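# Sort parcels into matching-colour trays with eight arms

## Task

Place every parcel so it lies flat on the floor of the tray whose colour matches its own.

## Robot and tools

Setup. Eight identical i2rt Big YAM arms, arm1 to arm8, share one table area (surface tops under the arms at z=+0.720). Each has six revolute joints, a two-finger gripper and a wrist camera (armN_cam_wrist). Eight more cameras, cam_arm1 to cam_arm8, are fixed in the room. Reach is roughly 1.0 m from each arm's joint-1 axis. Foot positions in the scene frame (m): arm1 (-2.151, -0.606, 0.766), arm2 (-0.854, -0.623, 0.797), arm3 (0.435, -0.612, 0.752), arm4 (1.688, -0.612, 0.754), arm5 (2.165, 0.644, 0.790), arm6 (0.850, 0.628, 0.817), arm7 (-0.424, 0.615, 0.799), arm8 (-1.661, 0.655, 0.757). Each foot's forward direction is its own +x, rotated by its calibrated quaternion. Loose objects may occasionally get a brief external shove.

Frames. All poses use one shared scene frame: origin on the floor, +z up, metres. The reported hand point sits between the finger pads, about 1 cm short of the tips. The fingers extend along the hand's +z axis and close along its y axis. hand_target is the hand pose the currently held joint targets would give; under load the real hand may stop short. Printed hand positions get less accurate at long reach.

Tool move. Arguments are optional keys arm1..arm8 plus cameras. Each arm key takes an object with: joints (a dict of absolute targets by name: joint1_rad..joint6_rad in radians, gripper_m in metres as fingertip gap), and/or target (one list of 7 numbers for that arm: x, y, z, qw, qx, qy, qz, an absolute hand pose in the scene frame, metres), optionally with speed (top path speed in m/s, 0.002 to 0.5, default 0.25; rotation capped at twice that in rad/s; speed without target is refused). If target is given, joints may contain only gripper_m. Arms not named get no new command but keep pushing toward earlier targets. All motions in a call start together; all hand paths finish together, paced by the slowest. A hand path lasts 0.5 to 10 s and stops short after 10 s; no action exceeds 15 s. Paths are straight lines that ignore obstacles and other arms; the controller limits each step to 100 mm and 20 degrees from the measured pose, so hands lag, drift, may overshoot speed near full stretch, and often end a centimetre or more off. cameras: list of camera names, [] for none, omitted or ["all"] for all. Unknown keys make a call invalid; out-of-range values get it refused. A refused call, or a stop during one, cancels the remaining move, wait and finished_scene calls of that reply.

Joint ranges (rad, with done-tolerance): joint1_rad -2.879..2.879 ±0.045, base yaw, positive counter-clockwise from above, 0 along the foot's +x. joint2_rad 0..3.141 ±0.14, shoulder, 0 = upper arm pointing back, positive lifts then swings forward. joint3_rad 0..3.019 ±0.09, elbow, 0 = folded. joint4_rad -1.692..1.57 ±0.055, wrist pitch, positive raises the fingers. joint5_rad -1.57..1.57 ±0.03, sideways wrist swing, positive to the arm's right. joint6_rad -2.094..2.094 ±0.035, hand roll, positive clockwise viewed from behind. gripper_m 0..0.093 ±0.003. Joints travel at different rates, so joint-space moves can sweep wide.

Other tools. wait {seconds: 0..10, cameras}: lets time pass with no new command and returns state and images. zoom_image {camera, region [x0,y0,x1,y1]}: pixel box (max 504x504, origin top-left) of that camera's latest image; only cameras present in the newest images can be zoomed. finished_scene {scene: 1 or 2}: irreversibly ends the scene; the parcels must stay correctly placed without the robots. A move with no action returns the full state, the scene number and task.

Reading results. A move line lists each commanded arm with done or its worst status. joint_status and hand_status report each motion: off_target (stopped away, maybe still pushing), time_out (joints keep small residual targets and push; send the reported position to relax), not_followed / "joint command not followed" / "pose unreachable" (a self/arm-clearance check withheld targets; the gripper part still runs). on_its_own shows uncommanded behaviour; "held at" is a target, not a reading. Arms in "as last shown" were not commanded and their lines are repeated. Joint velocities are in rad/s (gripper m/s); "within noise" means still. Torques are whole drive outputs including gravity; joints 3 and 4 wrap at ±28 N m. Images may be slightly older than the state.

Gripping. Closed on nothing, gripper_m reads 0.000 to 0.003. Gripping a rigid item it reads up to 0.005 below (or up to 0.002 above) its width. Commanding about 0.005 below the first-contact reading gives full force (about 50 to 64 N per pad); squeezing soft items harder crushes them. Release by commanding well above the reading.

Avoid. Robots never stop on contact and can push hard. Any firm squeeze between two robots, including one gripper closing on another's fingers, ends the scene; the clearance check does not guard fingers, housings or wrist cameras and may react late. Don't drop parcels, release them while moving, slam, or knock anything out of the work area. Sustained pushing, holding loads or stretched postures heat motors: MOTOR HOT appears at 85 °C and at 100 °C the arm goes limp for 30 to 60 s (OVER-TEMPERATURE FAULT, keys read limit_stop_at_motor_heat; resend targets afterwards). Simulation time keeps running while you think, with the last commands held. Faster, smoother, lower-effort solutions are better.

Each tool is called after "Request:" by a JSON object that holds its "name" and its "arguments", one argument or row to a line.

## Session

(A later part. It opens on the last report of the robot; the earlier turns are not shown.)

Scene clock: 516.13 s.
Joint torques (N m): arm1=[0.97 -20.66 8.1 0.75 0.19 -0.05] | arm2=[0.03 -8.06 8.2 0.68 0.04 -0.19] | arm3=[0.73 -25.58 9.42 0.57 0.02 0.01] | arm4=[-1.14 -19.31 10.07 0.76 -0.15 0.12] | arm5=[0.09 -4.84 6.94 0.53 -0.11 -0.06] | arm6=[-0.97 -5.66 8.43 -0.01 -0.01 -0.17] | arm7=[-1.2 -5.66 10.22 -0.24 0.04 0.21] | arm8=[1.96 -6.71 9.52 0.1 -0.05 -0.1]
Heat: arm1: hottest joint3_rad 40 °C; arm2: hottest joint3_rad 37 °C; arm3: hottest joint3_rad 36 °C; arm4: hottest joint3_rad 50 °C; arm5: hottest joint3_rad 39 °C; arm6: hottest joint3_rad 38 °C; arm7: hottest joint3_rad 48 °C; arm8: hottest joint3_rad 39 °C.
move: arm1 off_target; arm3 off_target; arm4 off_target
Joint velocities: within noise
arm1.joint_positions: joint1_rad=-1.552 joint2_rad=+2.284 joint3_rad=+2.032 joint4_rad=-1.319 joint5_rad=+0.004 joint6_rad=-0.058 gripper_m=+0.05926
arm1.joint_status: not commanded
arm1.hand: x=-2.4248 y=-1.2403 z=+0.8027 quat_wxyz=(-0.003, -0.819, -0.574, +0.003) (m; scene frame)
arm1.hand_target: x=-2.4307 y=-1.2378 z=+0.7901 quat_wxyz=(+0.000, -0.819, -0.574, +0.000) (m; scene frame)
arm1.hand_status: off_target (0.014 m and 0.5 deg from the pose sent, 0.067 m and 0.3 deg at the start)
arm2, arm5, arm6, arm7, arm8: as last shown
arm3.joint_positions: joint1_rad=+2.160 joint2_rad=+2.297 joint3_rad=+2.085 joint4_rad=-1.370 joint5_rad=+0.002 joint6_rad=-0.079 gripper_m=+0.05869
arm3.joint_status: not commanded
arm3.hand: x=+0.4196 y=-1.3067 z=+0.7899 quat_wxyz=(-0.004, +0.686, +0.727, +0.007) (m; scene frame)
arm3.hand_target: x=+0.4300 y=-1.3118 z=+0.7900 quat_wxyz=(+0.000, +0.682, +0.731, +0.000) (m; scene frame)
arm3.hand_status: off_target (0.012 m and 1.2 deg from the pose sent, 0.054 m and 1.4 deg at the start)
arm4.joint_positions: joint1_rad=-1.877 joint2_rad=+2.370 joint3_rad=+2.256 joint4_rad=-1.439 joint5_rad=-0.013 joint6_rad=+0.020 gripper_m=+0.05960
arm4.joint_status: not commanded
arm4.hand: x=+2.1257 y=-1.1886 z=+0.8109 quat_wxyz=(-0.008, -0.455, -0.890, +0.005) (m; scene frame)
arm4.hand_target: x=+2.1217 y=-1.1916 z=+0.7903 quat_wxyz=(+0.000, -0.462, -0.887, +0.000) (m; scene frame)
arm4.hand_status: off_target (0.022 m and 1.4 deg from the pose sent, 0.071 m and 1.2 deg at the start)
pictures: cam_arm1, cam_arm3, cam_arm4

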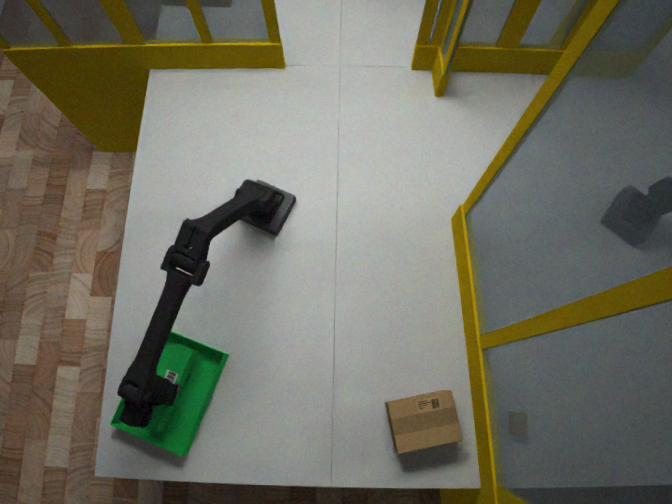

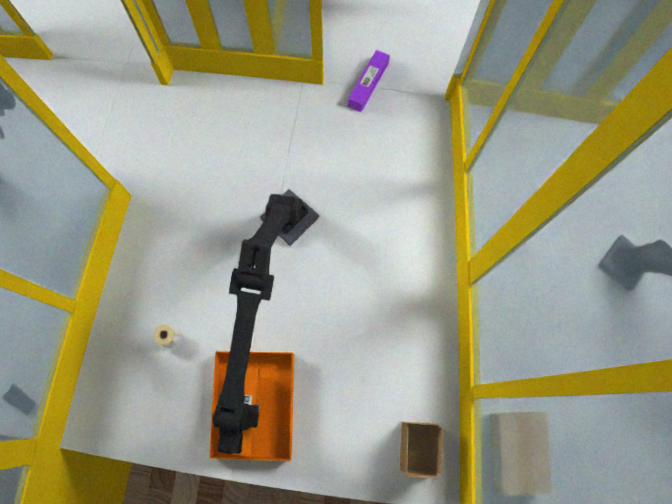

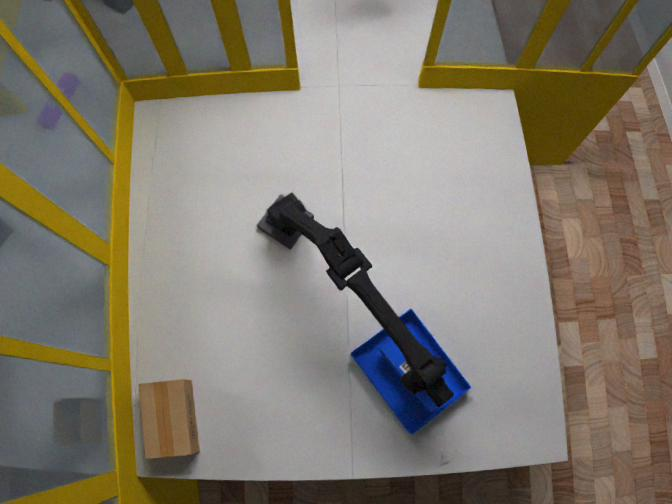

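Request:
{"name": "move", "arguments": {
  "arm1": {"target":[-2.431,-1.238,0.757,0,0.819,0.574,0],"speed":0.08},
  "arm3": {"target":[0.430,-1.300,0.765,0,0.682,0.731,0],"speed":0.08},
  "arm4": {"target":[2.115,-1.182,0.755,0,0.462,0.887,0],"speed":0.08},
  "cameras": []
}}

Request:
{"name": "move", "arguments": {
  "arm1": {"target":[-2.431,-1.238,0.748,0,0.819,0.574,0],"speed":0.08},
  "arm3": {"target":[0.430,-1.300,0.755,0,0.682,0.731,0],"speed":0.08},
  "arm4": {"target":[2.115,-1.182,0.742,0,0.462,0.887,0],"speed":0.08},
  "cameras": []
}}

Scene clock: 532.90 s.
Joint torques (N m): arm1=[0.62 -20.07 8.01 0.84 0.16 -0.07] | arm2=[-0.03 -8.06 8.2 0.69 0.04 -0.19] | arm3=[0.85 -26.05 7.77 0.65 0.02 0] | arm4=[-1.03 -20.31 8.47 0.75 -0.1 0.11] | arm5=[-0.03 -5.6 7.04 0.42 -0.12 -0.07] | arm6=[-1.03 -5.6 8.42 -0.02 -0.01 -0.17] | arm7=[-1.08 -5.71 10.21 -0.27 0.05 0.22] | arm8=[1.96 -6.65 9.4 0.06 -0.05 -0.11]
Heat: arm1: hottest joint3_rad 38 °C; arm2: hottest joint3_rad 37 °C; arm3: hottest joint3_rad 36 °C; arm4: hottest joint3_rad 49 °C; arm5: hottest joint3_rad 39 °C; arm6: hottest joint3_rad 38 °C; arm7: hottest joint3_rad 48 °C; arm8: hottest joint3_rad 39 °C.
move: arm1 off_target; arm3 off_target; arm4 off_target
Joint velocities: within noise
arm1.joint_positions: joint1_rad=-1.552 joint2_rad=+2.312 joint3_rad=+2.000 joint4_rad=-1.254 joint5_rad=+0.004 joint6_rad=-0.058 gripper_m=+0.05926
arm1.joint_status: not commanded
arm1.hand: x=-2.4252 y=-1.2418 z=+0.7722 quat_wxyz=(-0.004, -0.818, -0.575, +0.005) (m; scene frame)
arm1.hand_target: x=-2.4307 y=-1.2377 z=+0.7571 quat_wxyz=(+0.000, -0.819, -0.574, +0.000) (m; scene frame)
arm1.hand_status: off_target (0.017 m and 0.7 deg from the pose sent, 0.046 m and 0.5 deg at the start)
arm2, arm5, arm6, arm7, arm8: as last shown
arm3.joint_positions: joint1_rad=+2.160 joint2_rad=+2.295 joint3_rad=+2.004 joint4_rad=-1.290 joint5_rad=+0.002 joint6_rad=-0.079 gripper_m=+0.05869
arm3.joint_status: not commanded
arm3.hand: x=+0.4201 y=-1.2987 z=+0.7609 quat_wxyz=(-0.004, +0.686, +0.727, +0.007) (m; scene frame)
arm3.hand_target: x=+0.4301 y=-1.3000 z=+0.7651 quat_wxyz=(+0.000, +0.682, +0.731, +0.000) (m; scene frame)
arm3.hand_status: off_target (0.011 m and 1.1 deg from the pose sent, 0.028 m and 1.2 deg at the start)
arm4.joint_positions: joint1_rad=-1.877 joint2_rad=+2.369 joint3_rad=+2.148 joint4_rad=-1.331 joint5_rad=-0.015 joint6_rad=+0.022 gripper_m=+0.05960
arm4.joint_status: not commanded
arm4.hand: x=+2.1212 y=-1.1833 z=+0.7705 quat_wxyz=(-0.008, -0.456, -0.890, +0.005) (m; scene frame)
arm4.hand_target: x=+2.1148 y=-1.1818 z=+0.7551 quat_wxyz=(+0.000, -0.462, -0.887, +0.000) (m; scene frame)
arm4.hand_status: off_target (0.017 m and 1.4 deg from the pose sent, 0.057 m and 1.4 deg at the start)
pictures: none
No camera images: "cameras" was empty.

Scene clock: 533.87 s.
Joint torques (N m): arm1=[0.79 -19.66 7.6 0.8 0.17 -0.08] | arm2=[0.03 -8.06 8.2 0.68 0.04 -0.19] | arm3=[0.85 -24.94 7.53 1.02 0.03 -0.01] | arm4=[-0.97 -19.08 8.1 1.28 -0.09 0.11] | arm5=[-0.15 -4.54 6.93 0.51 -0.13 -0.04] | arm6=[-1.08 -5.66 8.43 -0.01 -0.01 -0.17] | arm7=[-1.08 -5.77 10.19 -0.28 0.03 0.21] | arm8=[2.02 -6.48 9.5 0.03 -0.08 -0.09]
Heat: arm1: hottest joint3_rad 38 °C; arm2: hottest joint3_rad 37 °C; arm3: hottest joint2_rad 36 °C; arm4: hottest joint3_rad 48 °C; arm5: hottest joint3_rad 39 °C; arm6: hottest joint3_rad 38 °C; arm7: hottest joint3_rad 48 °C; arm8: hottest joint3_rad 39 °C.
move: arm1 off_target; arm3 off_target; arm4 off_target
Joint velocities: within noise
arm1.joint_positions: joint1_rad=-1.552 joint2_rad=+2.313 joint3_rad=+1.996 joint4_rad=-1.237 joint5_rad=+0.004 joint6_rad=-0.059 gripper_m=+0.05926
arm1.joint_status: not commanded
arm1.hand: x=-2.4262 y=-1.2442 z=+0.7700 quat_wxyz=(-0.008, -0.818, -0.575, +0.010) (m; scene frame)
arm1.hand_target: x=-2.4305 y=-1.2375 z=+0.7483 quat_wxyz=(+0.000, -0.819, -0.574, +0.000) (m; scene frame)
arm1.hand_status: off_target (0.023 m and 1.4 deg from the pose sent, 0.025 m and 0.7 deg at the start)
arm2.joint_positions: joint1_rad=-2.079 joint2_rad=+1.107 joint3_rad=+1.002 joint4_rad=-1.475 joint5_rad=-0.001 joint6_rad=+0.013 gripper_m=+0.09292
arm2.joint_status: not commanded
arm2.hand: x=-0.5864 y=-0.5098 z=+1.0112 quat_wxyz=(+0.005, +0.193, -0.981, +0.000) (m; scene frame)
arm2.hand_target: x=-0.5859 y=-0.5106 z=+1.0123 quat_wxyz=(+0.000, +0.198, -0.980, -0.001) (m; scene frame)
arm2.hand_status: not commanded
arm3.joint_positions: joint1_rad=+2.160 joint2_rad=+2.292 joint3_rad=+1.996 joint4_rad=-1.280 joint5_rad=+0.002 joint6_rad=-0.079 gripper_m=+0.05869
arm3.joint_status: not commanded
arm3.hand: x=+0.4202 y=-1.2986 z=+0.7604 quat_wxyz=(-0.002, +0.686, +0.727, +0.005) (m; scene frame)
arm3.hand_target: x=+0.4300 y=-1.2998 z=+0.7550 quat_wxyz=(+0.000, +0.682, +0.731, +0.000) (m; scene frame)
arm3.hand_status: off_target (0.011 m and 0.9 deg from the pose sent, 0.012 m and 1.2 deg at the start)
arm4.joint_positions: joint1_rad=-1.877 joint2_rad=+2.363 joint3_rad=+2.135 joint4_rad=-1.317 joint5_rad=-0.015 joint6_rad=+0.022 gripper_m=+0.05960
arm4.joint_status: not commanded
arm4.hand: x=+2.1213 y=-1.1834 z=+0.7700 quat_wxyz=(-0.012, -0.456, -0.890, +0.006) (m; scene frame)
arm4.hand_target: x=+2.1146 y=-1.1813 z=+0.7425 quat_wxyz=(+0.000, -0.462, -0.887, +0.000) (m; scene frame)
arm4.hand_status: off_target (0.029 m and 1.7 deg from the pose sent, 0.029 m and 1.4 deg at the start)
arm5.joint_positions: joint1_rad=+1.466 joint2_rad=+1.110 joint3_rad=+0.995 joint4_rad=-1.477 joint5_rad=+0.000 joint6_rad=-0.001 gripper_m=+0.09288
arm5.joint_status: not commanded
arm5.hand: x=+2.0602 y=+0.3734 z=+0.9987 quat_wxyz=(-0.007, +0.824, +0.567, +0.012) (m; scene frame)
arm5.hand_target: x=+2.0615 y=+0.3707 z=+1.0030 quat_wxyz=(-0.001, +0.822, +0.570, +0.003) (m; scene frame)
arm5.hand_status: not commanded
arm6.joint_positions: joint1_rad=-1.253 joint2_rad=+1.119 joint3_rad=+0.998 joint4_rad=-1.466 joint5_rad=+0.001 joint6_rad=+0.009 gripper_m=+0.09289
arm6.joint_status: not commanded
arm6.hand: x=+0.7633 y=+0.3488 z=+1.0261 quat_wxyz=(+0.005, -0.807, -0.590, -0.006) (m; scene frame)
arm6.hand_target: x=+0.7626 y=+0.3511 z=+1.0320 quat_wxyz=(+0.000, -0.806, -0.591, +0.000) (m; scene frame)
arm6.hand_status: not commanded
arm7.joint_positions: joint1_rad=-1.187 joint2_rad=+1.100 joint3_rad=+0.999 joint4_rad=-1.459 joint5_rad=-0.002 joint6_rad=-0.009 gripper_m=+0.09397
arm7.joint_status: not commanded
arm7.hand: x=-0.4978 y=+0.3306 z=+1.0129 quat_wxyz=(-0.003, -0.789, -0.615, +0.003) (m; scene frame)
arm7.hand_target: x=-0.5002 y=+0.3336 z=+1.0133 quat_wxyz=(+0.001, -0.794, -0.608, +0.000) (m; scene frame)
arm7.hand_status: not commanded
arm8.joint_positions: joint1_rad=+0.363 joint2_rad=+1.111 joint3_rad=+1.004 joint4_rad=-1.476 joint5_rad=-0.001 joint6_rad=+0.007 gripper_m=+0.09293
arm8.joint_status: not commanded
arm8.hand: x=-1.7313 y=+0.3728 z=+0.9711 quat_wxyz=(+0.003, -0.790, -0.613, -0.005) (m; scene frame)
arm8.hand_target: x=-1.7307 y=+0.3731 z=+0.9726 quat_wxyz=(-0.001, -0.787, -0.617, +0.001) (m; scene frame)
arm8.hand_status: not commanded
pictures: none
No camera images: "cameras" was empty.

Request:
{"name": "move", "arguments": {
  "arm1": {"joints":{"gripper_m":0.093}},
  "arm3": {"joints":{"gripper_m":0.093}},
  "arm4": {"joints":{"gripper_m":0.093}},
  "cameras": []
}}

Request:
{"name": "move", "arguments": {
  "arm1": {"target":[-2.431,-1.243,0.93,0,0.819,0.574,0],"speed":0.2},
  "arm3": {"target":[0.422,-1.300,0.93,0,0.682,0.731,0],"speed":0.2},
  "arm4": {"target":[2.119,-1.182,0.93,0,0.462,0.887,0],"speed":0.2},
  "cameras": []
}}

Request:
{"name": "move", "arguments": {
  "arm1": {"joints":{"joint2_rad":1.1,"joint3_rad":1.0,"joint4_rad":-1.47,"joint5_rad":0,"joint6_rad":0}},
  "arm3": {"joints":{"joint2_rad":1.1,"joint3_rad":1.0,"joint4_rad":-1.47,"joint5_rad":0,"joint6_rad":0}},
  "arm4": {"joints":{"joint2_rad":1.1,"joint3_rad":1.0,"joint4_rad":-1.47,"joint5_rad":0,"joint6_rad":0}},
  "cameras": ["cam_arm1","cam_arm3","cam_arm4"]
}}

Request:
{"name": "move", "arguments": {
  "arm3": {"joints":{"joint1_rad":-1.299}},
  "cameras": []
}}

Request:
{"name": "move", "arguments": {
  "arm3": {"target":[0.649,0.005,0.90,0,0.581,-0.814,0],"speed":0.25},
  "cameras": ["arm3_cam_wrist"]
}}

Scene clock: 550.07 s.
Joint torques (N m): arm1=[0.85 -19.9 7.47 0.83 0.17 -0.06] | arm2=[0.03 -8.06 8.2 0.68 0.04 -0.19] | arm3=[0.62 -24.82 8.95 0.62 0.02 -0.01] | arm4=[-0.97 -19.08 9.51 0.8 -0.09 0.11] | arm5=[-0.97 -5.19 7.02 0.5 -0.1 -0.05] | arm6=[-1.03 -5.66 8.42 -0.03 -0.01 -0.18] | arm7=[-1.03 -5.83 10.25 -0.23 0.03 0.2] | arm8=[2.08 -6.42 9.46 0.06 -0.05 -0.11]
Heat: arm1: hottest joint3_rad 39 °C; arm2: hottest joint3_rad 37 °C; arm3: hottest joint2_rad 37 °C; arm4: hottest joint3_rad 47 °C; arm5: hottest joint3_rad 39 °C; arm6: hottest joint3_rad 38 °C; arm7: hottest joint3_rad 48 °C; arm8: hottest joint3_rad 39 °C.
move: arm1 done; arm3 done; arm4 done
Joint velocities: within noise
arm1.joint_positions: joint1_rad=-1.552 joint2_rad=+2.313 joint3_rad=+1.996 joint4_rad=-1.237 joint5_rad=+0.004 joint6_rad=-0.059 gripper_m=+0.09279
arm1.joint_status: all done
arm1.hand: x=-2.4262 y=-1.2442 z=+0.7700 quat_wxyz=(-0.008, -0.818, -0.575, +0.010) (m; scene frame)
arm1.hand_target: x=-2.4305 y=-1.2375 z=+0.7483 quat_wxyz=(+0.000, -0.819, -0.574, +0.000) (m; scene frame)
arm1.hand_status: not commanded
arm2, arm5, arm6, arm7, arm8: as last shown
arm3.joint_positions: joint1_rad=+2.160 joint2_rad=+2.292 joint3_rad=+1.979 joint4_rad=-1.270 joint5_rad=+0.002 joint6_rad=-0.079 gripper_m=+0.09288
arm3.joint_status: all done
arm3.hand: x=+0.4203 y=-1.2951 z=+0.7544 quat_wxyz=(-0.004, +0.686, +0.727, +0.008) (m; scene frame)
arm3.hand_target: x=+0.4300 y=-1.2998 z=+0.7549 quat_wxyz=(+0.000, +0.682, +0.731, +0.000) (m; scene frame)
arm3.hand_status: not commanded
arm4.joint_positions: joint1_rad=-1.877 joint2_rad=+2.363 joint3_rad=+2.118 joint4_rad=-1.306 joint5_rad=-0.015 joint6_rad=+0.022 gripper_m=+0.09281
arm4.joint_status: all done
arm4.hand: x=+2.1192 y=-1.1807 z=+0.7634 quat_wxyz=(-0.009, -0.456, -0.890, +0.004) (m; scene frame)
arm4.hand_target: x=+2.1145 y=-1.1813 z=+0.7425 quat_wxyz=(+0.000, -0.462, -0.887, +0.000) (m; scene frame)
arm4.hand_status: not commanded
pictures: none
No camera images: "cameras" was empty.

Scene clock: 551.97 s.
Joint torques (N m): arm1=[1.2 -19.37 12.72 -0.18 0.17 -0.01] | arm2=[0.03 -8.06 8.2 0.69 0.04 -0.19] | arm3=[-0.15 -24.7 14.06 -0.51 0.02 -0.11] | arm4=[-0.97 -20.07 14.46 -0.21 -0.09 0.11] | arm5=[-0.56 -4.84 7.01 0.5 -0.16 -0.03] | arm6=[-1.03 -5.66 8.42 -0.01 -0.01 -0.17] | arm7=[-1.03 -5.71 10.25 -0.27 0.03 0.21] | arm8=[2.2 -6.65 9.51 0.05 -0.05 -0.11]
Heat: arm1: hottest joint3_rad 39 °C; arm2: hottest joint3_rad 37 °C; arm3: hottest joint2_rad 37 °C; arm4: hottest joint3_rad 48 °C; arm5: hottest joint3_rad 39 °C; arm6: hottest joint3_rad 38 °C; arm7: hottest joint3_rad 48 °C; arm8: hottest joint3_rad 39 °C.
move: arm1 off_target; arm3 off_target; arm4 off_target
Joint velocities: within noise
arm1.joint_positions: joint1_rad=-1.552 joint2_rad=+2.240 joint3_rad=+2.286 joint4_rad=-1.636 joint5_rad=+0.004 joint6_rad=-0.059 gripper_m=+0.09289
arm1.joint_status: not commanded
arm1.hand: x=-2.4236 y=-1.2352 z=+0.9284 quat_wxyz=(+0.002, -0.818, -0.575, -0.006) (m; scene frame)
arm1.hand_target: x=-2.4307 y=-1.2425 z=+0.9299 quat_wxyz=(+0.000, -0.819, -0.574, +0.001) (m; scene frame)
arm1.hand_status: off_target (0.011 m and 0.7 deg from the pose sent, 0.160 m and 1.4 deg at the start)
arm2, arm5, arm6, arm7, arm8: as last shown
arm3.joint_positions: joint1_rad=+2.160 joint2_rad=+2.217 joint3_rad=+2.254 joint4_rad=-1.647 joint5_rad=+0.002 joint6_rad=-0.079 gripper_m=+0.09297
arm3.joint_status: not commanded
arm3.hand: x=+0.4195 y=-1.2887 z=+0.9079 quat_wxyz=(-0.014, +0.686, +0.727, +0.018) (m; scene frame)
arm3.hand_target: x=+0.4221 y=-1.2988 z=+0.9301 quat_wxyz=(+0.001, +0.682, +0.731, -0.001) (m; scene frame)
arm3.hand_status: off_target (0.025 m and 2.7 deg from the pose sent, 0.175 m and 1.2 deg at the start; pose on its path clipped on 7 of 57 steps)
arm4.joint_positions: joint1_rad=-1.877 joint2_rad=+2.308 joint3_rad=+2.423 joint4_rad=-1.684 joint5_rad=-0.015 joint6_rad=+0.022 gripper_m=+0.09290
arm4.joint_status: not commanded
arm4.hand: x=+2.1164 y=-1.1730 z=+0.9172 quat_wxyz=(-0.001, -0.456, -0.890, +0.001) (m; scene frame)
arm4.hand_target: x=+2.1183 y=-1.1812 z=+0.9296 quat_wxyz=(-0.015, -0.462, -0.887, +0.007) (m; scene frame)
arm4.hand_status: off_target (0.016 m and 0.8 deg from the pose sent, 0.166 m and 1.4 deg at the start; a joint's target at an end of its range on 28 of 57 steps)
pictures: none
No camera images: "cameras" was empty.

Scene clock: 554.00 s.
Joint torques (N m): arm1=[1.2 -5.19 7.9 0.62 -0.03 0.1] | arm2=[0.03 -8.06 8.2 0.68 0.04 -0.19] | arm3=[-0.21 -9.52 9.22 0.44 -0.18 0.12] | arm4=[-0.62 -5.6 9.62 0.57 0.03 -0.03] | arm5=[-0.09 -5.36 7.08 0.5 -0.13 -0.02] | arm6=[-1.03 -5.66 8.42 0.02 -0.01 -0.18] | arm7=[-1.08 -5.89 10.25 -0.27 0.04 0.2] | arm8=[1.96 -6.42 9.5 0.06 -0.07 -0.11]
Heat: arm1: hottest joint3_rad 39 °C; arm2: hottest joint3_rad 37 °C; arm3: hottest joint2_rad 37 °C; arm4: hottest joint3_rad 48 °C; arm5: hottest joint3_rad 39 °C; arm6: hottest joint3_rad 38 °C; arm7: hottest joint3_rad 48 °C; arm8: hottest joint3_rad 39 °C.
move: arm1 done; arm3 done; arm4 done
Joint velocities: within noise
arm1.joint_positions: joint1_rad=-1.552 joint2_rad=+1.103 joint3_rad=+1.010 joint4_rad=-1.478 joint5_rad=+0.003 joint6_rad=-0.008 gripper_m=+0.09289
arm1.joint_status: all done
arm1.hand: x=-2.2680 y=-0.8719 z=+0.9862 quat_wxyz=(-0.004, -0.833, -0.554, +0.002) (m; scene frame)
arm1.hand_target: x=-2.2683 y=-0.8705 z=+0.9831 quat_wxyz=(-0.005, -0.836, -0.549, +0.002) (m; scene frame)
arm1.hand_status: not commanded
arm2, arm5, arm6, arm7, arm8: as last shown
arm3.joint_positions: joint1_rad=+2.160 joint2_rad=+1.119 joint3_rad=+0.998 joint4_rad=-1.481 joint5_rad=+0.002 joint6_rad=-0.016 gripper_m=+0.09297
arm3.joint_status: all done
arm3.hand: x=+0.4274 y=-0.9021 z=+0.9589 quat_wxyz=(-0.012, +0.709, +0.705, +0.015) (m; scene frame)
arm3.hand_target: x=+0.4291 y=-0.9037 z=+0.9647 quat_wxyz=(+0.000, +0.713, +0.701, +0.004) (m; scene frame)
arm3.hand_status: not commanded
arm4.joint_positions: joint1_rad=-1.877 joint2_rad=+1.108 joint3_rad=+1.007 joint4_rad=-1.478 joint5_rad=-0.002 joint6_rad=+0.009 gripper_m=+0.09290
arm4.joint_status: all done
arm4.hand: x=+1.8656 y=-0.8424 z=+0.9694 quat_wxyz=(+0.006, -0.450, -0.893, +0.004) (m; scene frame)
arm4.hand_target: x=+1.8636 y=-0.8429 z=+0.9689 quat_wxyz=(+0.003, -0.449, -0.894, +0.007) (m; scene frame)
arm4.hand_status: not commanded
pictures: cam_arm1, cam_arm3, cam_arm4

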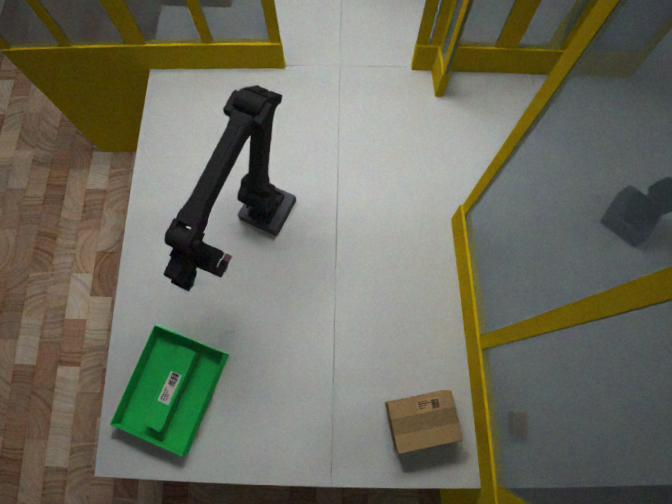

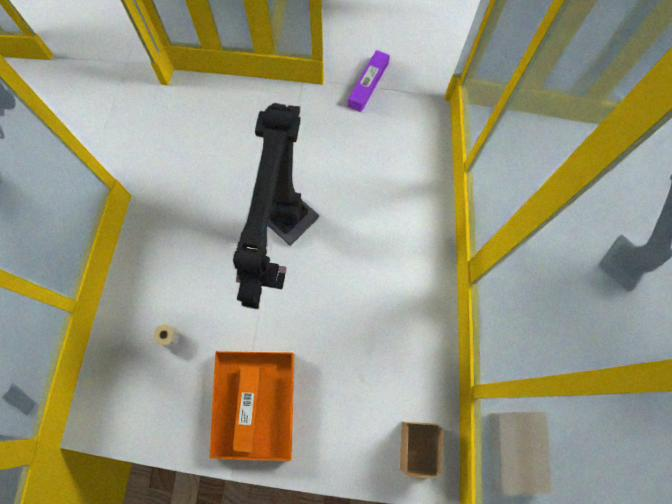

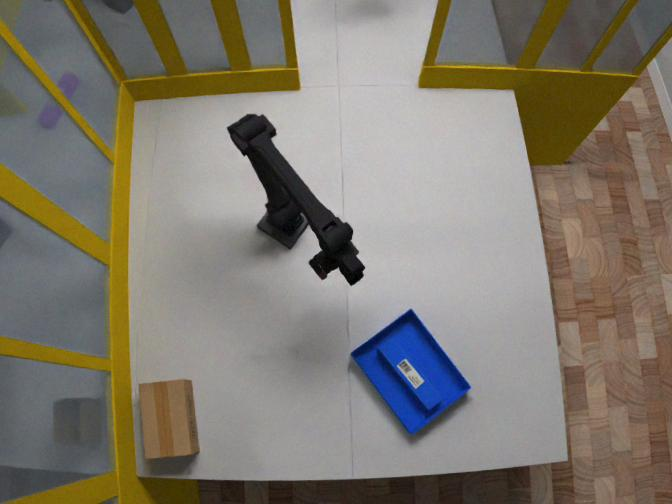

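Scene clock: 556.60 s.
Joint torques (N m): arm1=[1.26 -5.19 7.98 0.58 -0.02 0.08] | arm2=[-0.03 -8 8.2 0.68 0.05 -0.19] | arm3=[-1.73 -9.35 9.28 0.18 -0.17 0.12] | arm4=[-0.62 -5.6 9.62 0.57 0.02 -0.03] | arm5=[-0.5 -5.54 6.99 0.61 -0.15 -0.05] | arm6=[-1.03 -5.6 8.43 -0.02 -0.01 -0.17] | arm7=[-1.03 -5.89 10.24 -0.28 0.04 0.21] | arm8=[2.08 -6.53 9.5 0.1 -0.04 -0.1]
Heat: arm1: hottest joint3_rad 39 °C; arm2: hottest joint3_rad 37 °C; arm3: hottest joint2_rad 37 °C; arm4: hottest joint3_rad 48 °C; arm5: hottest joint3_rad 39 °C; arm6: hottest joint3_rad 38 °C; arm7: hottest joint3_rad 48 °C; arm8: hottest joint3_rad 39 °C.
move: arm3 done
Joint velocities: within noise
arm1, arm2, arm4, arm5, arm6, arm7, arm8: as last shown
arm3.joint_positions: joint1_rad=-1.285 joint2_rad=+1.119 joint3_rad=+0.998 joint4_rad=-1.471 joint5_rad=+0.002 joint6_rad=-0.015 gripper_m=+0.09303
arm3.joint_status: all done
arm3.hand: x=+0.5279 y=-0.3369 z=+0.9627 quat_wxyz=(+0.004, +0.589, -0.808, +0.006) (m; scene frame)
arm3.hand_target: x=+0.5313 y=-0.3390 z=+0.9686 quat_wxyz=(-0.004, +0.578, -0.816, -0.001) (m; scene frame)
arm3.hand_status: not commanded
pictures: none
No camera images: "cameras" was empty.

Scene clock: 559.13 s.
Joint torques (N m): arm1=[1.14 -5.95 7.88 0.57 -0.06 0.08] | arm2=[0.03 -8.06 8.2 0.68 0.04 -0.2] | arm3=[-1.44 -21.95 14.11 -0.13 -0.27 0.07] | arm4=[-0.62 -5.54 9.62 0.57 0.03 -0.03] | arm5=[-0.79 -5.19 6.99 0.61 -0.14 -0.07] | arm6=[-1.03 -5.6 8.42 -0.01 -0.01 -0.17] | arm7=[-1.08 -5.71 10.18 -0.29 0.03 0.21] | arm8=[2.37 -6.42 9.54 0.03 -0.03 -0.11]
Heat: arm1: hottest joint3_rad 38 °C; arm2: hottest joint3_rad 37 °C; arm3: hottest joint2_rad 37 °C; arm4: hottest joint3_rad 47 °C; arm5: hottest joint3_rad 39 °C; arm6: hottest joint3_rad 38 °C; arm7: hottest joint3_rad 48 °C; arm8: hottest joint3_rad 39 °C.
move: arm3 off_target
Joint velocities: within noise
arm1.joint_positions: joint1_rad=-1.552 joint2_rad=+1.103 joint3_rad=+1.010 joint4_rad=-1.478 joint5_rad=+0.003 joint6_rad=-0.007 gripper_m=+0.09289
arm1.joint_status: not commanded
arm1.hand: x=-2.2680 y=-0.8719 z=+0.9862 quat_wxyz=(-0.004, -0.833, -0.553, +0.002) (m; scene frame)
arm1.hand_target: x=-2.2683 y=-0.8705 z=+0.9831 quat_wxyz=(-0.005, -0.836, -0.548, +0.002) (m; scene frame)
arm1.hand_status: not commanded
arm2, arm4, arm5, arm6, arm7, arm8: as last shown
arm3.joint_positions: joint1_rad=-1.285 joint2_rad=+2.096 joint3_rad=+1.966 joint4_rad=-1.481 joint5_rad=+0.001 joint6_rad=-0.015 gripper_m=+0.09303
arm3.joint_status: not commanded
arm3.hand: x=+0.6392 y=-0.0069 z=+0.8853 quat_wxyz=(+0.012, +0.589, -0.808, +0.011) (m; scene frame)
arm3.hand_target: x=+0.6488 y=+0.0041 z=+0.9001 quat_wxyz=(-0.001, +0.581, -0.814, +0.000) (m; scene frame)
arm3.hand_status: off_target (0.021 m and 2.3 deg from the pose sent, 0.368 m and 1.5 deg at the start)
pictures: arm3_cam_wrist
camera_calibration:
arm3_cam_wrist: T_world_to_cam=[[0.950812, -0.309485, 0.0132272, -0.622687], [-0.253236, -0.751993, 0.608587, -0.376256], [-0.178402, -0.582001, -0.793377, 0.936414], [0, 0, 0, 1]] pos_world=[0.663834, 0.0693402, 0.98015]

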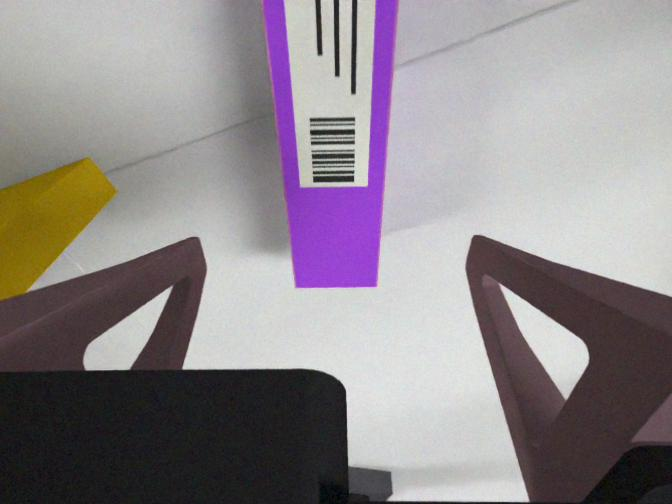

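Request:
{"name": "move", "arguments": {
  "arm3": {"target":[0.662,0.038,0.86,0,0.581,-0.814,0],"speed":0.15},
  "cameras": ["arm3_cam_wrist"]
}}

Scene clock: 586.23 s.
Joint torques (N m): arm1=[0.85 -5.01 7.91 0.58 -0.01 0.07] | arm2=[0.03 -8.06 8.2 0.68 0.04 -0.19] | arm3=[-1.67 -24.41 14 0.1 -0.27 0.05] | arm4=[-0.62 -5.6 9.62 0.55 0.02 -0.03] | arm5=[-0.26 -5.13 7.12 0.54 -0.12 -0.04] | arm6=[-1.03 -5.66 8.42 -0.01 -0.01 -0.17] | arm7=[-1.03 -5.89 10.22 -0.25 0.04 0.2] | arm8=[1.9 -6.48 9.52 -0.01 -0.05 -0.11]
Heat: arm1: hottest joint3_rad 38 °C; arm2: hottest joint3_rad 37 °C; arm3: hottest joint3_rad 37 °C; arm4: hottest joint3_rad 46 °C; arm5: hottest joint3_rad 39 °C; arm6: hottest joint3_rad 38 °C; arm7: hottest joint3_rad 48 °C; arm8: hottest joint3_rad 39 °C.
move: arm3 off_target
Joint velocities: within noise
arm1, arm2, arm4, arm5, arm6, arm7, arm8: as last shown
arm3.joint_positions: joint1_rad=-1.285 joint2_rad=+2.234 joint3_rad=+2.082 joint4_rad=-1.482 joint5_rad=+0.001 joint6_rad=-0.015 gripper_m=+0.09303
arm3.joint_status: not commanded
arm3.hand: x=+0.6494 y=+0.0230 z=+0.8401 quat_wxyz=(+0.022, +0.589, -0.808, +0.018) (m; scene frame)
arm3.hand_target: x=+0.6617 y=+0.0366 z=+0.8605 quat_wxyz=(+0.000, +0.581, -0.814, +0.000) (m; scene frame)
arm3.hand_status: off_target (0.028 m and 3.4 deg from the pose sent, 0.056 m and 2.3 deg at the start)
pictures: arm3_cam_wrist
camera_calibration:
arm3_cam_wrist: T_world_to_cam=[[0.95087, -0.309317, 0.0130003, -0.622494], [-0.248751, -0.738335, 0.626885, -0.342297], [-0.184308, -0.59932, -0.779004, 0.911885], [0, 0, 0, 1]] pos_world=[0.674832, 0.101232, 0.933035]

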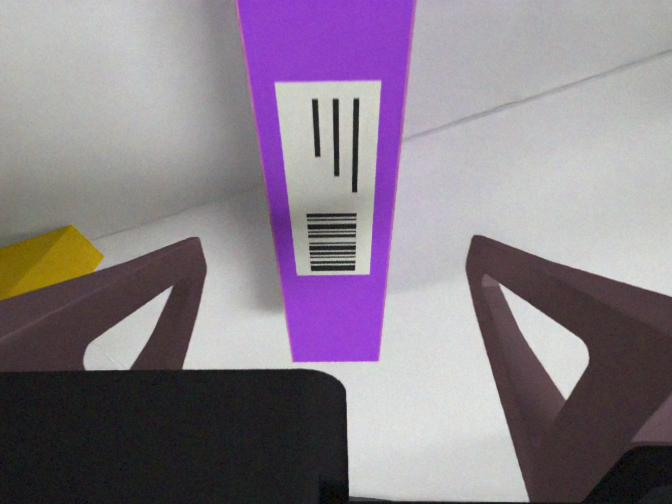

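Request:
{"name": "move", "arguments": {
  "arm3": {"target":[0.662,0.035,0.80,0,0.581,-0.814,0],"speed":0.12},
  "cameras": ["arm3_cam_wrist"]
}}

Request:
{"name": "move", "arguments": {
  "arm3": {"target":[0.66,0.034,0.757,0,0.581,-0.814,0],"speed":0.1},
  "cameras": ["arm3_cam_wrist"]
}}

Scene clock: 596.80 s.
Joint torques (N m): arm1=[1.26 -5.25 7.86 0.57 -0.04 0.07] | arm2=[-0.03 -8 8.2 0.68 0.04 -0.19] | arm3=[-1.67 -24 9.26 0.62 -0.26 0.05] | arm4=[-0.67 -5.6 9.62 0.57 0.03 -0.03] | arm5=[0.44 -4.84 6.97 0.61 -0.13 -0.07] | arm6=[-1.03 -5.66 8.42 -0.02 0 -0.17] | arm7=[-1.08 -5.89 10.24 -0.23 0.04 0.19] | arm8=[2.2 -6.71 9.5 0.06 -0.04 -0.11]
Heat: arm1: hottest joint3_rad 37 °C; arm2: hottest joint3_rad 37 °C; arm3: hottest joint2_rad 38 °C; arm4: hottest joint3_rad 46 °C; arm5: hottest joint3_rad 39 °C; arm6: hottest joint3_rad 38 °C; arm7: hottest joint3_rad 48 °C; arm8: hottest joint3_rad 39 °C.
move: arm3 done
Joint velocities: within noise
arm1, arm2, arm4, arm5, arm6, arm7, arm8: as last shown
arm3.joint_positions: joint1_rad=-1.285 joint2_rad=+2.256 joint3_rad=+2.024 joint4_rad=-1.356 joint5_rad=+0.001 joint6_rad=-0.015 gripper_m=+0.09303
arm3.joint_status: not commanded
arm3.hand: x=+0.6531 y=+0.0335 z=+0.8035 quat_wxyz=(+0.003, +0.589, -0.808, +0.005) (m; scene frame)
arm3.hand_target: x=+0.6620 y=+0.0349 z=+0.8002 quat_wxyz=(+0.000, +0.581, -0.814, +0.000) (m; scene frame)
arm3.hand_status: done (0.010 m and 1.4 deg from the pose sent, 0.044 m and 3.5 deg at the start)
pictures: arm3_cam_wrist
camera_calibration:
arm3_cam_wrist: T_world_to_cam=[[0.950739, -0.309698, 0.0134845, -0.62255], [-0.257508, -0.764809, 0.590556, -0.274823], [-0.172581, -0.564937, -0.806884, 0.90406], [0, 0, 0, 1]] pos_world=[0.677137, 0.107748, 0.900164]

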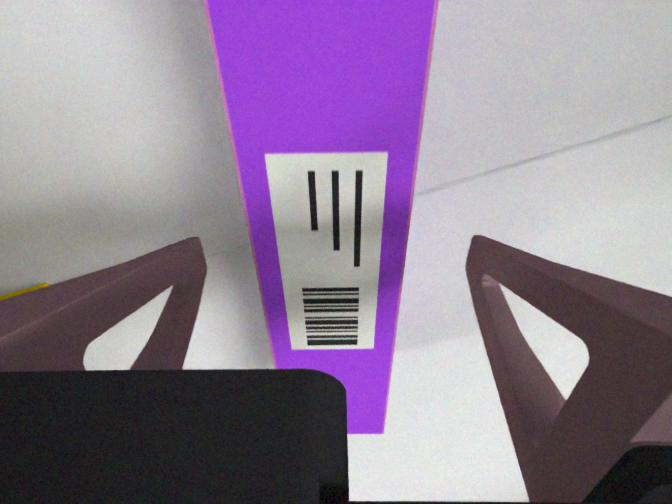

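Scene clock: 597.93 s.
Joint torques (N m): arm1=[0.97 -5.25 7.92 0.59 -0.03 0.1] | arm2=[-0.03 -8.06 8.21 0.69 0.04 -0.19] | arm3=[-1.55 -23.94 9.06 0.58 -0.27 0.07] | arm4=[-0.62 -5.6 9.61 0.55 0.02 -0.03] | arm5=[-0.15 -4.95 6.98 0.54 -0.14 -0.04] | arm6=[-1.03 -5.66 8.42 -0.01 -0.01 -0.17] | arm7=[-1.14 -5.6 10.17 -0.23 0.05 0.22] | arm8=[2.08 -6.59 9.43 0.09 -0.06 -0.1]
Heat: arm1: hottest joint3_rad 37 °C; arm2: hottest joint3_rad 37 °C; arm3: hottest joint2_rad 38 °C; arm4: hottest joint3_rad 46 °C; arm5: hottest joint3_rad 39 °C; arm6: hottest joint3_rad 38 °C; arm7: hottest joint3_rad 48 °C; arm8: hottest joint3_rad 39 °C.
move: arm3 done
Joint velocities: within noise
arm1, arm4: as last shown
arm2.joint_positions: joint1_rad=-2.079 joint2_rad=+1.107 joint3_rad=+1.002 joint4_rad=-1.475 joint5_rad=-0.001 joint6_rad=+0.013 gripper_m=+0.09292
arm2.joint_status: not commanded
arm2.hand: x=-0.5864 y=-0.5098 z=+1.0112 quat_wxyz=(+0.005, +0.193, -0.981, +0.000) (m; scene frame)
arm2.hand_target: x=-0.5859 y=-0.5106 z=+1.0123 quat_wxyz=(+0.000, +0.198, -0.980, -0.001) (m; scene frame)
arm2.hand_status: not commanded
arm3.joint_positions: joint1_rad=-1.285 joint2_rad=+2.288 joint3_rad=+1.964 joint4_rad=-1.265 joint5_rad=+0.001 joint6_rad=-0.015 gripper_m=+0.09303
arm3.joint_status: not commanded
arm3.hand: x=+0.6528 y=+0.0320 z=+0.7604 quat_wxyz=(+0.003, +0.589, -0.808, +0.005) (m; scene frame)
arm3.hand_target: x=+0.6600 y=+0.0338 z=+0.7571 quat_wxyz=(+0.000, +0.581, -0.814, +0.000) (m; scene frame)
arm3.hand_status: done (0.008 m and 1.4 deg from the pose sent, 0.047 m and 1.4 deg at the start)
arm5.joint_positions: joint1_rad=+1.466 joint2_rad=+1.110 joint3_rad=+0.995 joint4_rad=-1.477 joint5_rad=+0.000 joint6_rad=-0.001 gripper_m=+0.09288
arm5.joint_status: not commanded
arm5.hand: x=+2.0602 y=+0.3734 z=+0.9987 quat_wxyz=(-0.007, +0.824, +0.567, +0.012) (m; scene frame)
arm5.hand_target: x=+2.0615 y=+0.3707 z=+1.0030 quat_wxyz=(-0.001, +0.822, +0.570, +0.003) (m; scene frame)
arm5.hand_status: not commanded
arm6.joint_positions: joint1_rad=-1.253 joint2_rad=+1.119 joint3_rad=+0.998 joint4_rad=-1.466 joint5_rad=+0.001 joint6_rad=+0.009 gripper_m=+0.09289
arm6.joint_status: not commanded
arm6.hand: x=+0.7633 y=+0.3488 z=+1.0261 quat_wxyz=(+0.005, -0.807, -0.590, -0.006) (m; scene frame)
arm6.hand_target: x=+0.7626 y=+0.3511 z=+1.0320 quat_wxyz=(+0.000, -0.806, -0.591, +0.000) (m; scene frame)
arm6.hand_status: not commanded
arm7.joint_positions: joint1_rad=-1.187 joint2_rad=+1.100 joint3_rad=+0.999 joint4_rad=-1.459 joint5_rad=-0.002 joint6_rad=-0.009 gripper_m=+0.09397
arm7.joint_status: not commanded
arm7.hand: x=-0.4978 y=+0.3306 z=+1.0129 quat_wxyz=(-0.003, -0.789, -0.615, +0.003) (m; scene frame)
arm7.hand_target: x=-0.5002 y=+0.3336 z=+1.0133 quat_wxyz=(+0.001, -0.794, -0.608, +0.000) (m; scene frame)
arm7.hand_status: not commanded
arm8.joint_positions: joint1_rad=+0.363 joint2_rad=+1.111 joint3_rad=+1.004 joint4_rad=-1.476 joint5_rad=-0.001 joint6_rad=+0.007 gripper_m=+0.09293
arm8.joint_status: not commanded
arm8.hand: x=-1.7313 y=+0.3728 z=+0.9711 quat_wxyz=(+0.003, -0.790, -0.613, -0.005) (m; scene frame)
arm8.hand_target: x=-1.7307 y=+0.3731 z=+0.9726 quat_wxyz=(-0.001, -0.787, -0.617, +0.001) (m; scene frame)
arm8.hand_status: not commanded
pictures: arm3_cam_wrist
camera_calibration:
arm3_cam_wrist: T_world_to_cam=[[0.950749, -0.309668, 0.0134634, -0.622043], [-0.257398, -0.764577, 0.590905, -0.25096], [-0.172691, -0.565268, -0.806629, 0.868176], [0, 0, 0, 1]] pos_world=[0.676737, 0.106247, 0.856964]

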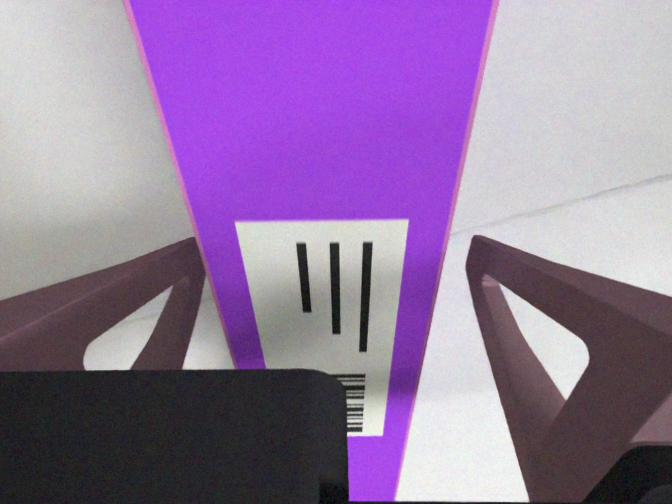

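Request:
{"name": "move", "arguments": {
  "arm3": {"joints":{"gripper_m":0.05}},
  "cameras": []
}}

Request:
{"name": "move", "arguments": {
  "arm3": {"target":[0.66,0.034,0.94,0,0.581,-0.814,0],"speed":0.2},
  "cameras": []
}}

Request:
{"name": "move", "arguments": {
  "arm3": {"target":[0.58,-0.16,1.0,0,0.581,-0.814,0]},
  "cameras": ["arm3_cam_wrist"]
}}

Scene clock: 605.40 s.
Joint torques (N m): arm1=[0.85 -5.36 7.86 0.65 -0.02 0.07] | arm2=[0.03 -8.06 8.2 0.68 0.04 -0.19] | arm3=[-1.49 -24.23 9.07 0.62 -0.25 0.08] | arm4=[-0.62 -5.6 9.61 0.55 0.02 -0.03] | arm5=[-0.03 -5.13 6.98 0.51 -0.11 -0.05] | arm6=[-0.97 -5.6 8.43 -0.01 -0.01 -0.17] | arm7=[-1.08 -5.77 10.24 -0.27 0.05 0.2] | arm8=[2.08 -6.89 9.52 0.09 -0.03 -0.11]
Heat: arm1: hottest joint3_rad 37 °C; arm2: hottest joint3_rad 37 °C; arm3: hottest joint2_rad 37 °C; arm4: hottest joint3_rad 46 °C; arm5: hottest joint3_rad 39 °C; arm6: hottest joint3_rad 38 °C; arm7: hottest joint3_rad 48 °C; arm8: hottest joint3_rad 39 °C.
move: arm3 off_target
Joint velocities: within noise
arm1, arm2, arm4, arm5, arm6, arm7, arm8: as last shown
arm3.joint_positions: joint1_rad=-1.285 joint2_rad=+2.288 joint3_rad=+1.964 joint4_rad=-1.265 joint5_rad=+0.000 joint6_rad=-0.015 gripper_m=+0.05863
arm3.joint_status: gripper_m off_target (ended at +0.05867, target +0.05000)
arm3.hand: x=+0.6527 y=+0.0321 z=+0.7604 quat_wxyz=(+0.003, +0.589, -0.808, +0.005) (m; scene frame)
arm3.hand_target: x=+0.6600 y=+0.0338 z=+0.7571 quat_wxyz=(+0.000, +0.581, -0.814, +0.000) (m; scene frame)
arm3.hand_status: not commanded
pictures: none
No camera images: "cameras" was empty.

Scene clock: 607.33 s.
Joint torques (N m): arm1=[0.85 -5.36 7.92 0.57 -0.02 0.05] | arm2=[-0.03 -8.06 8.21 0.68 0.04 -0.19] | arm3=[-1.55 -24.7 14.3 -0.54 -0.25 0.07] | arm4=[-0.62 -5.6 9.62 0.57 0.03 -0.03] | arm5=[-0.56 -4.89 7.06 0.53 -0.07 -0.05] | arm6=[-0.97 -5.54 8.44 -0.02 -0.01 -0.17] | arm7=[-1.08 -5.89 10.19 -0.24 0.04 0.22] | arm8=[1.96 -6.53 9.5 0.13 -0.05 -0.11]
Heat: arm1: hottest joint3_rad 37 °C; arm2: hottest joint3_rad 37 °C; arm3: hottest joint2_rad 37 °C; arm4: hottest joint3_rad 46 °C; arm5: hottest joint3_rad 39 °C; arm6: hottest joint3_rad 38 °C; arm7: hottest joint3_rad 48 °C; arm8: hottest joint3_rad 39 °C.
move: arm3 off_target
Joint velocities: within noise
arm1, arm2, arm4, arm5, arm6, arm7, arm8: as last shown
arm3.joint_positions: joint1_rad=-1.285 joint2_rad=+2.223 joint3_rad=+2.261 joint4_rad=-1.665 joint5_rad=+0.000 joint6_rad=-0.015 gripper_m=+0.05863
arm3.joint_status: not commanded
arm3.hand: x=+0.6499 y=+0.0254 z=+0.9159 quat_wxyz=(+0.019, +0.589, -0.808, +0.016) (m; scene frame)
arm3.hand_target: x=+0.6596 y=+0.0327 z=+0.9400 quat_wxyz=(-0.001, +0.581, -0.814, +0.000) (m; scene frame)
arm3.hand_status: off_target (0.028 m and 3.0 deg from the pose sent, 0.180 m and 1.4 deg at the start; pose on its path clipped on 11 of 58 steps)
pictures: none
No camera images: "cameras" was empty.

Scene clock: 609.10 s.
Joint torques (N m): arm1=[1.32 -5.36 7.92 0.65 -0.02 0.05] | arm2=[0.03 -8.06 8.2 0.68 0.04 -0.19] | arm3=[0.44 -17.32 9.35 0.55 -0.22 0.13] | arm4=[-0.62 -5.6 9.61 0.57 0.02 -0.03] | arm5=[0.09 -5.48 6.89 0.64 -0.14 -0.06] | arm6=[-0.97 -5.71 8.44 0.01 0 -0.18] | arm7=[-1.03 -5.77 10.21 -0.23 0.03 0.2] | arm8=[2.14 -6.65 9.5 0.02 -0.06 -0.11]
Heat: arm1: hottest joint3_rad 37 °C; arm2: hottest joint3_rad 37 °C; arm3: hottest joint2_rad 37 °C; arm4: hottest joint3_rad 46 °C; arm5: hottest joint3_rad 39 °C; arm6: hottest joint3_rad 38 °C; arm7: hottest joint3_rad 48 °C; arm8: hottest joint3_rad 39 °C.
move: arm3 off_target
Joint velocities: within noise
arm1, arm2, arm5, arm6, arm7, arm8: as last shown
arm3.joint_positions: joint1_rad=-1.285 joint2_rad=+1.607 joint3_rad=+1.540 joint4_rad=-1.547 joint5_rad=-0.001 joint6_rad=+0.002 gripper_m=+0.05863
arm3.joint_status: not commanded
arm3.hand: x=+0.5855 y=-0.1640 z=+0.9903 quat_wxyz=(+0.014, +0.582, -0.813, +0.011) (m; scene frame)
arm3.hand_target: x=+0.5800 y=-0.1602 z=+1.0000 quat_wxyz=(+0.000, +0.581, -0.814, +0.000) (m; scene frame)
arm3.hand_status: off_target (0.012 m and 2.1 deg from the pose sent, 0.215 m and 3.0 deg at the start)
arm4.joint_positions: joint1_rad=-1.877 joint2_rad=+1.108 joint3_rad=+1.007 joint4_rad=-1.478 joint5_rad=-0.002 joint6_rad=+0.009 gripper_m=+0.09290
arm4.joint_status: not commanded
arm4.hand: x=+1.8656 y=-0.8424 z=+0.9694 quat_wxyz=(+0.006, -0.450, -0.893, +0.004) (m; scene frame)
arm4.hand_target: x=+1.8636 y=-0.8429 z=+0.9689 quat_wxyz=(+0.003, -0.449, -0.894, +0.007) (m; scene frame)
arm4.hand_status: not commanded
pictures: arm3_cam_wrist
camera_calibration:
arm3_cam_wrist: T_world_to_cam=[[0.945368, -0.325791, 0.0118417, -0.619829], [-0.264835, -0.746292, 0.610664, -0.566178], [-0.190112, -0.580438, -0.791801, 0.924302], [0, 0, 0, 1]] pos_world=[0.611743, -0.0879681, 1.08495]

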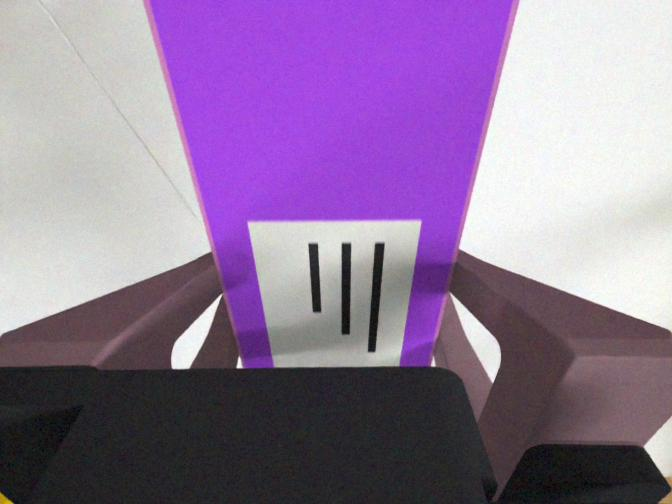

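Request:
{"name": "move", "arguments": {
  "arm3": {"joints":{"joint2_rad":1.1,"joint3_rad":1.0,"joint4_rad":-1.47,"joint5_rad":0,"joint6_rad":0}},
  "cameras": []
}}

Request:
{"name": "move", "arguments": {
  "arm3": {"joints":{"joint1_rad":0.22}},
  "cameras": []
}}

Request:
{"name": "move", "arguments": {
  "arm3": {"target":[-0.20,-0.35,0.95,0,1,0,0]},
  "cameras": ["arm3_cam_wrist"]
}}

Scene clock: 617.77 s.
Joint torques (N m): arm1=[1.14 -5.3 7.98 0.61 -0.04 0.08] | arm2=[-0.03 -8.06 8.2 0.68 0.04 -0.19] | arm3=[0.38 -7.53 9.54 0.46 -0.06 -0.07] | arm4=[-0.62 -5.6 9.62 0.57 0.02 -0.03] | arm5=[0.21 -5.01 6.95 0.69 -0.12 -0.05] | arm6=[-0.97 -5.66 8.44 -0.01 -0.01 -0.17] | arm7=[-1.03 -5.71 10.25 -0.27 0.03 0.21] | arm8=[1.96 -6.53 9.54 0.06 -0.05 -0.09]
Heat: arm1: hottest joint3_rad 37 °C; arm2: hottest joint3_rad 37 °C; arm3: hottest joint2_rad 37 °C; arm4: hottest joint3_rad 46 °C; arm5: hottest joint3_rad 39 °C; arm6: hottest joint3_rad 38 °C; arm7: hottest joint3_rad 48 °C; arm8: hottest joint3_rad 39 °C.
move: arm3 done
Joint velocities: within noise
arm1, arm2, arm4, arm5, arm6, arm7, arm8: as last shown
arm3.joint_positions: joint1_rad=-1.285 joint2_rad=+1.100 joint3_rad=+0.995 joint4_rad=-1.479 joint5_rad=-0.001 joint6_rad=+0.002 gripper_m=+0.05863
arm3.joint_status: all done
arm3.hand: x=+0.5261 y=-0.3408 z=+0.9670 quat_wxyz=(+0.001, +0.582, -0.813, +0.002) (m; scene frame)
arm3.hand_target: x=+0.5240 y=-0.3365 z=+0.9686 quat_wxyz=(-0.004, +0.589, -0.808, -0.001) (m; scene frame)
arm3.hand_status: not commanded
pictures: none
No camera images: "cameras" was empty.

Scene clock: 619.63 s.
Joint torques (N m): arm1=[0.91 -5.25 7.83 0.62 -0.03 0.06] | arm2=[-0.03 -8.06 8.2 0.68 0.04 -0.19] | arm3=[0.56 -7.65 9.51 0.4 -0.04 -0.07] | arm4=[-0.62 -5.6 9.62 0.57 0.03 -0.03] | arm5=[0.21 -4.6 6.94 0.54 -0.11 -0.06] | arm6=[-0.97 -5.6 8.43 -0.01 -0.01 -0.18] | arm7=[-1.03 -5.71 10.24 -0.2 0.03 0.2] | arm8=[2.02 -6.77 9.47 0.06 -0.02 -0.1]
Heat: arm1: hottest joint3_rad 37 °C; arm2: hottest joint3_rad 37 °C; arm3: hottest joint2_rad 37 °C; arm4: hottest joint3_rad 46 °C; arm5: hottest joint3_rad 39 °C; arm6: hottest joint3_rad 38 °C; arm7: hottest joint3_rad 48 °C; arm8: hottest joint3_rad 39 °C.
move: arm3 done
Joint velocities: within noise
arm1.joint_positions: joint1_rad=-1.552 joint2_rad=+1.103 joint3_rad=+1.010 joint4_rad=-1.478 joint5_rad=+0.003 joint6_rad=-0.007 gripper_m=+0.09289
arm1.joint_status: not commanded
arm1.hand: x=-2.2680 y=-0.8719 z=+0.9862 quat_wxyz=(-0.004, -0.833, -0.553, +0.002) (m; scene frame)
arm1.hand_target: x=-2.2683 y=-0.8705 z=+0.9831 quat_wxyz=(-0.005, -0.836, -0.548, +0.002) (m; scene frame)
arm1.hand_status: not commanded
arm2, arm4, arm5, arm6, arm7, arm8: as last shown
arm3.joint_positions: joint1_rad=+0.205 joint2_rad=+1.100 joint3_rad=+0.995 joint4_rad=-1.479 joint5_rad=-0.002 joint6_rad=+0.002 gripper_m=+0.05863
arm3.joint_status: all done
arm3.hand: x=+0.1702 y=-0.4996 z=+0.9641 quat_wxyz=(-0.001, +0.979, -0.202, +0.008) (m; scene frame)
arm3.hand_target: x=+0.1655 y=-0.5019 z=+0.9656 quat_wxyz=(-0.004, +0.981, -0.194, +0.002) (m; scene frame)
arm3.hand_status: not commanded
pictures: none
No camera images: "cameras" was empty.

Scene clock: 622.30 s.
Joint torques (N m): arm1=[1.14 -5.19 7.92 0.66 0 0.08] | arm2=[-0.03 -8.06 8.2 0.68 0.04 -0.19] | arm3=[0.09 -24.06 14.37 -0.46 -0.26 -0.22] | arm4=[-0.62 -5.6 9.62 0.57 0.02 -0.03] | arm5=[-0.44 -5.6 6.86 0.5 -0.13 -0.06] | arm6=[-1.08 -5.6 8.42 -0.01 -0.01 -0.17] | arm7=[-1.32 -5.83 10.24 -0.25 0.05 0.21] | arm8=[2.14 -6.59 9.55 0.12 -0.06 -0.11]
Heat: arm1: hottest joint3_rad 37 °C; arm2: hottest joint3_rad 37 °C; arm3: hottest joint2_rad 37 °C; arm4: hottest joint3_rad 46 °C; arm5: hottest joint3_rad 39 °C; arm6: hottest joint3_rad 38 °C; arm7: hottest joint3_rad 48 °C; arm8: hottest joint3_rad 39 °C.
move: arm3 off_target
Joint velocities: within noise
arm1, arm2, arm4, arm5, arm6, arm7, arm8: as last shown
arm3.joint_positions: joint1_rad=+0.206 joint2_rad=+2.201 joint3_rad=+2.282 joint4_rad=-1.671 joint5_rad=-0.004 joint6_rad=-0.378 gripper_m=+0.05862
arm3.joint_status: not commanded
arm3.hand: x=-0.1869 y=-0.3471 z=+0.9309 quat_wxyz=(+0.003, +1.000, -0.013, +0.011) (m; scene frame)
arm3.hand_target: x=-0.1988 y=-0.3506 z=+0.9498 quat_wxyz=(-0.004, +1.000, +0.000, -0.009) (m; scene frame)
arm3.hand_status: off_target (0.023 m and 2.0 deg from the pose sent, 0.399 m and 23.4 deg at the start; a joint's target at an end of its range on 23 of 80 steps)
pictures: arm3_cam_wrist
camera_calibration:
arm3_cam_wrist: T_world_to_cam=[[0.0318326, 0.999483, 0.00445343, 0.347653], [0.799218, -0.0281295, 0.600383, -0.413454], [0.600198, -0.0155525, -0.7997, 0.975206], [0, 0, 0, 1]] pos_world=[-0.265944, -0.343937, 1.02655]

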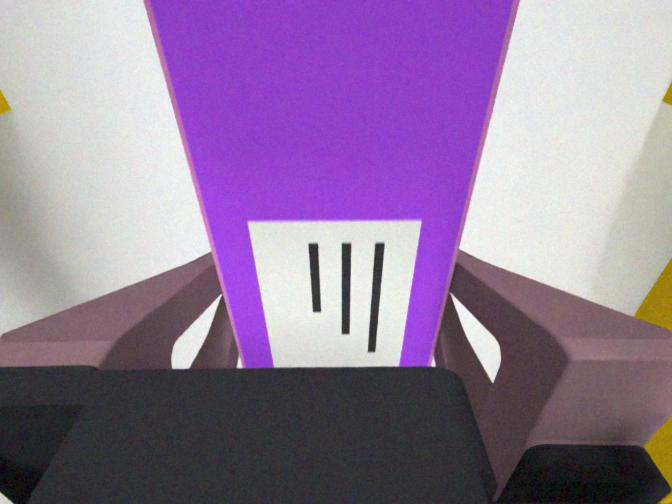

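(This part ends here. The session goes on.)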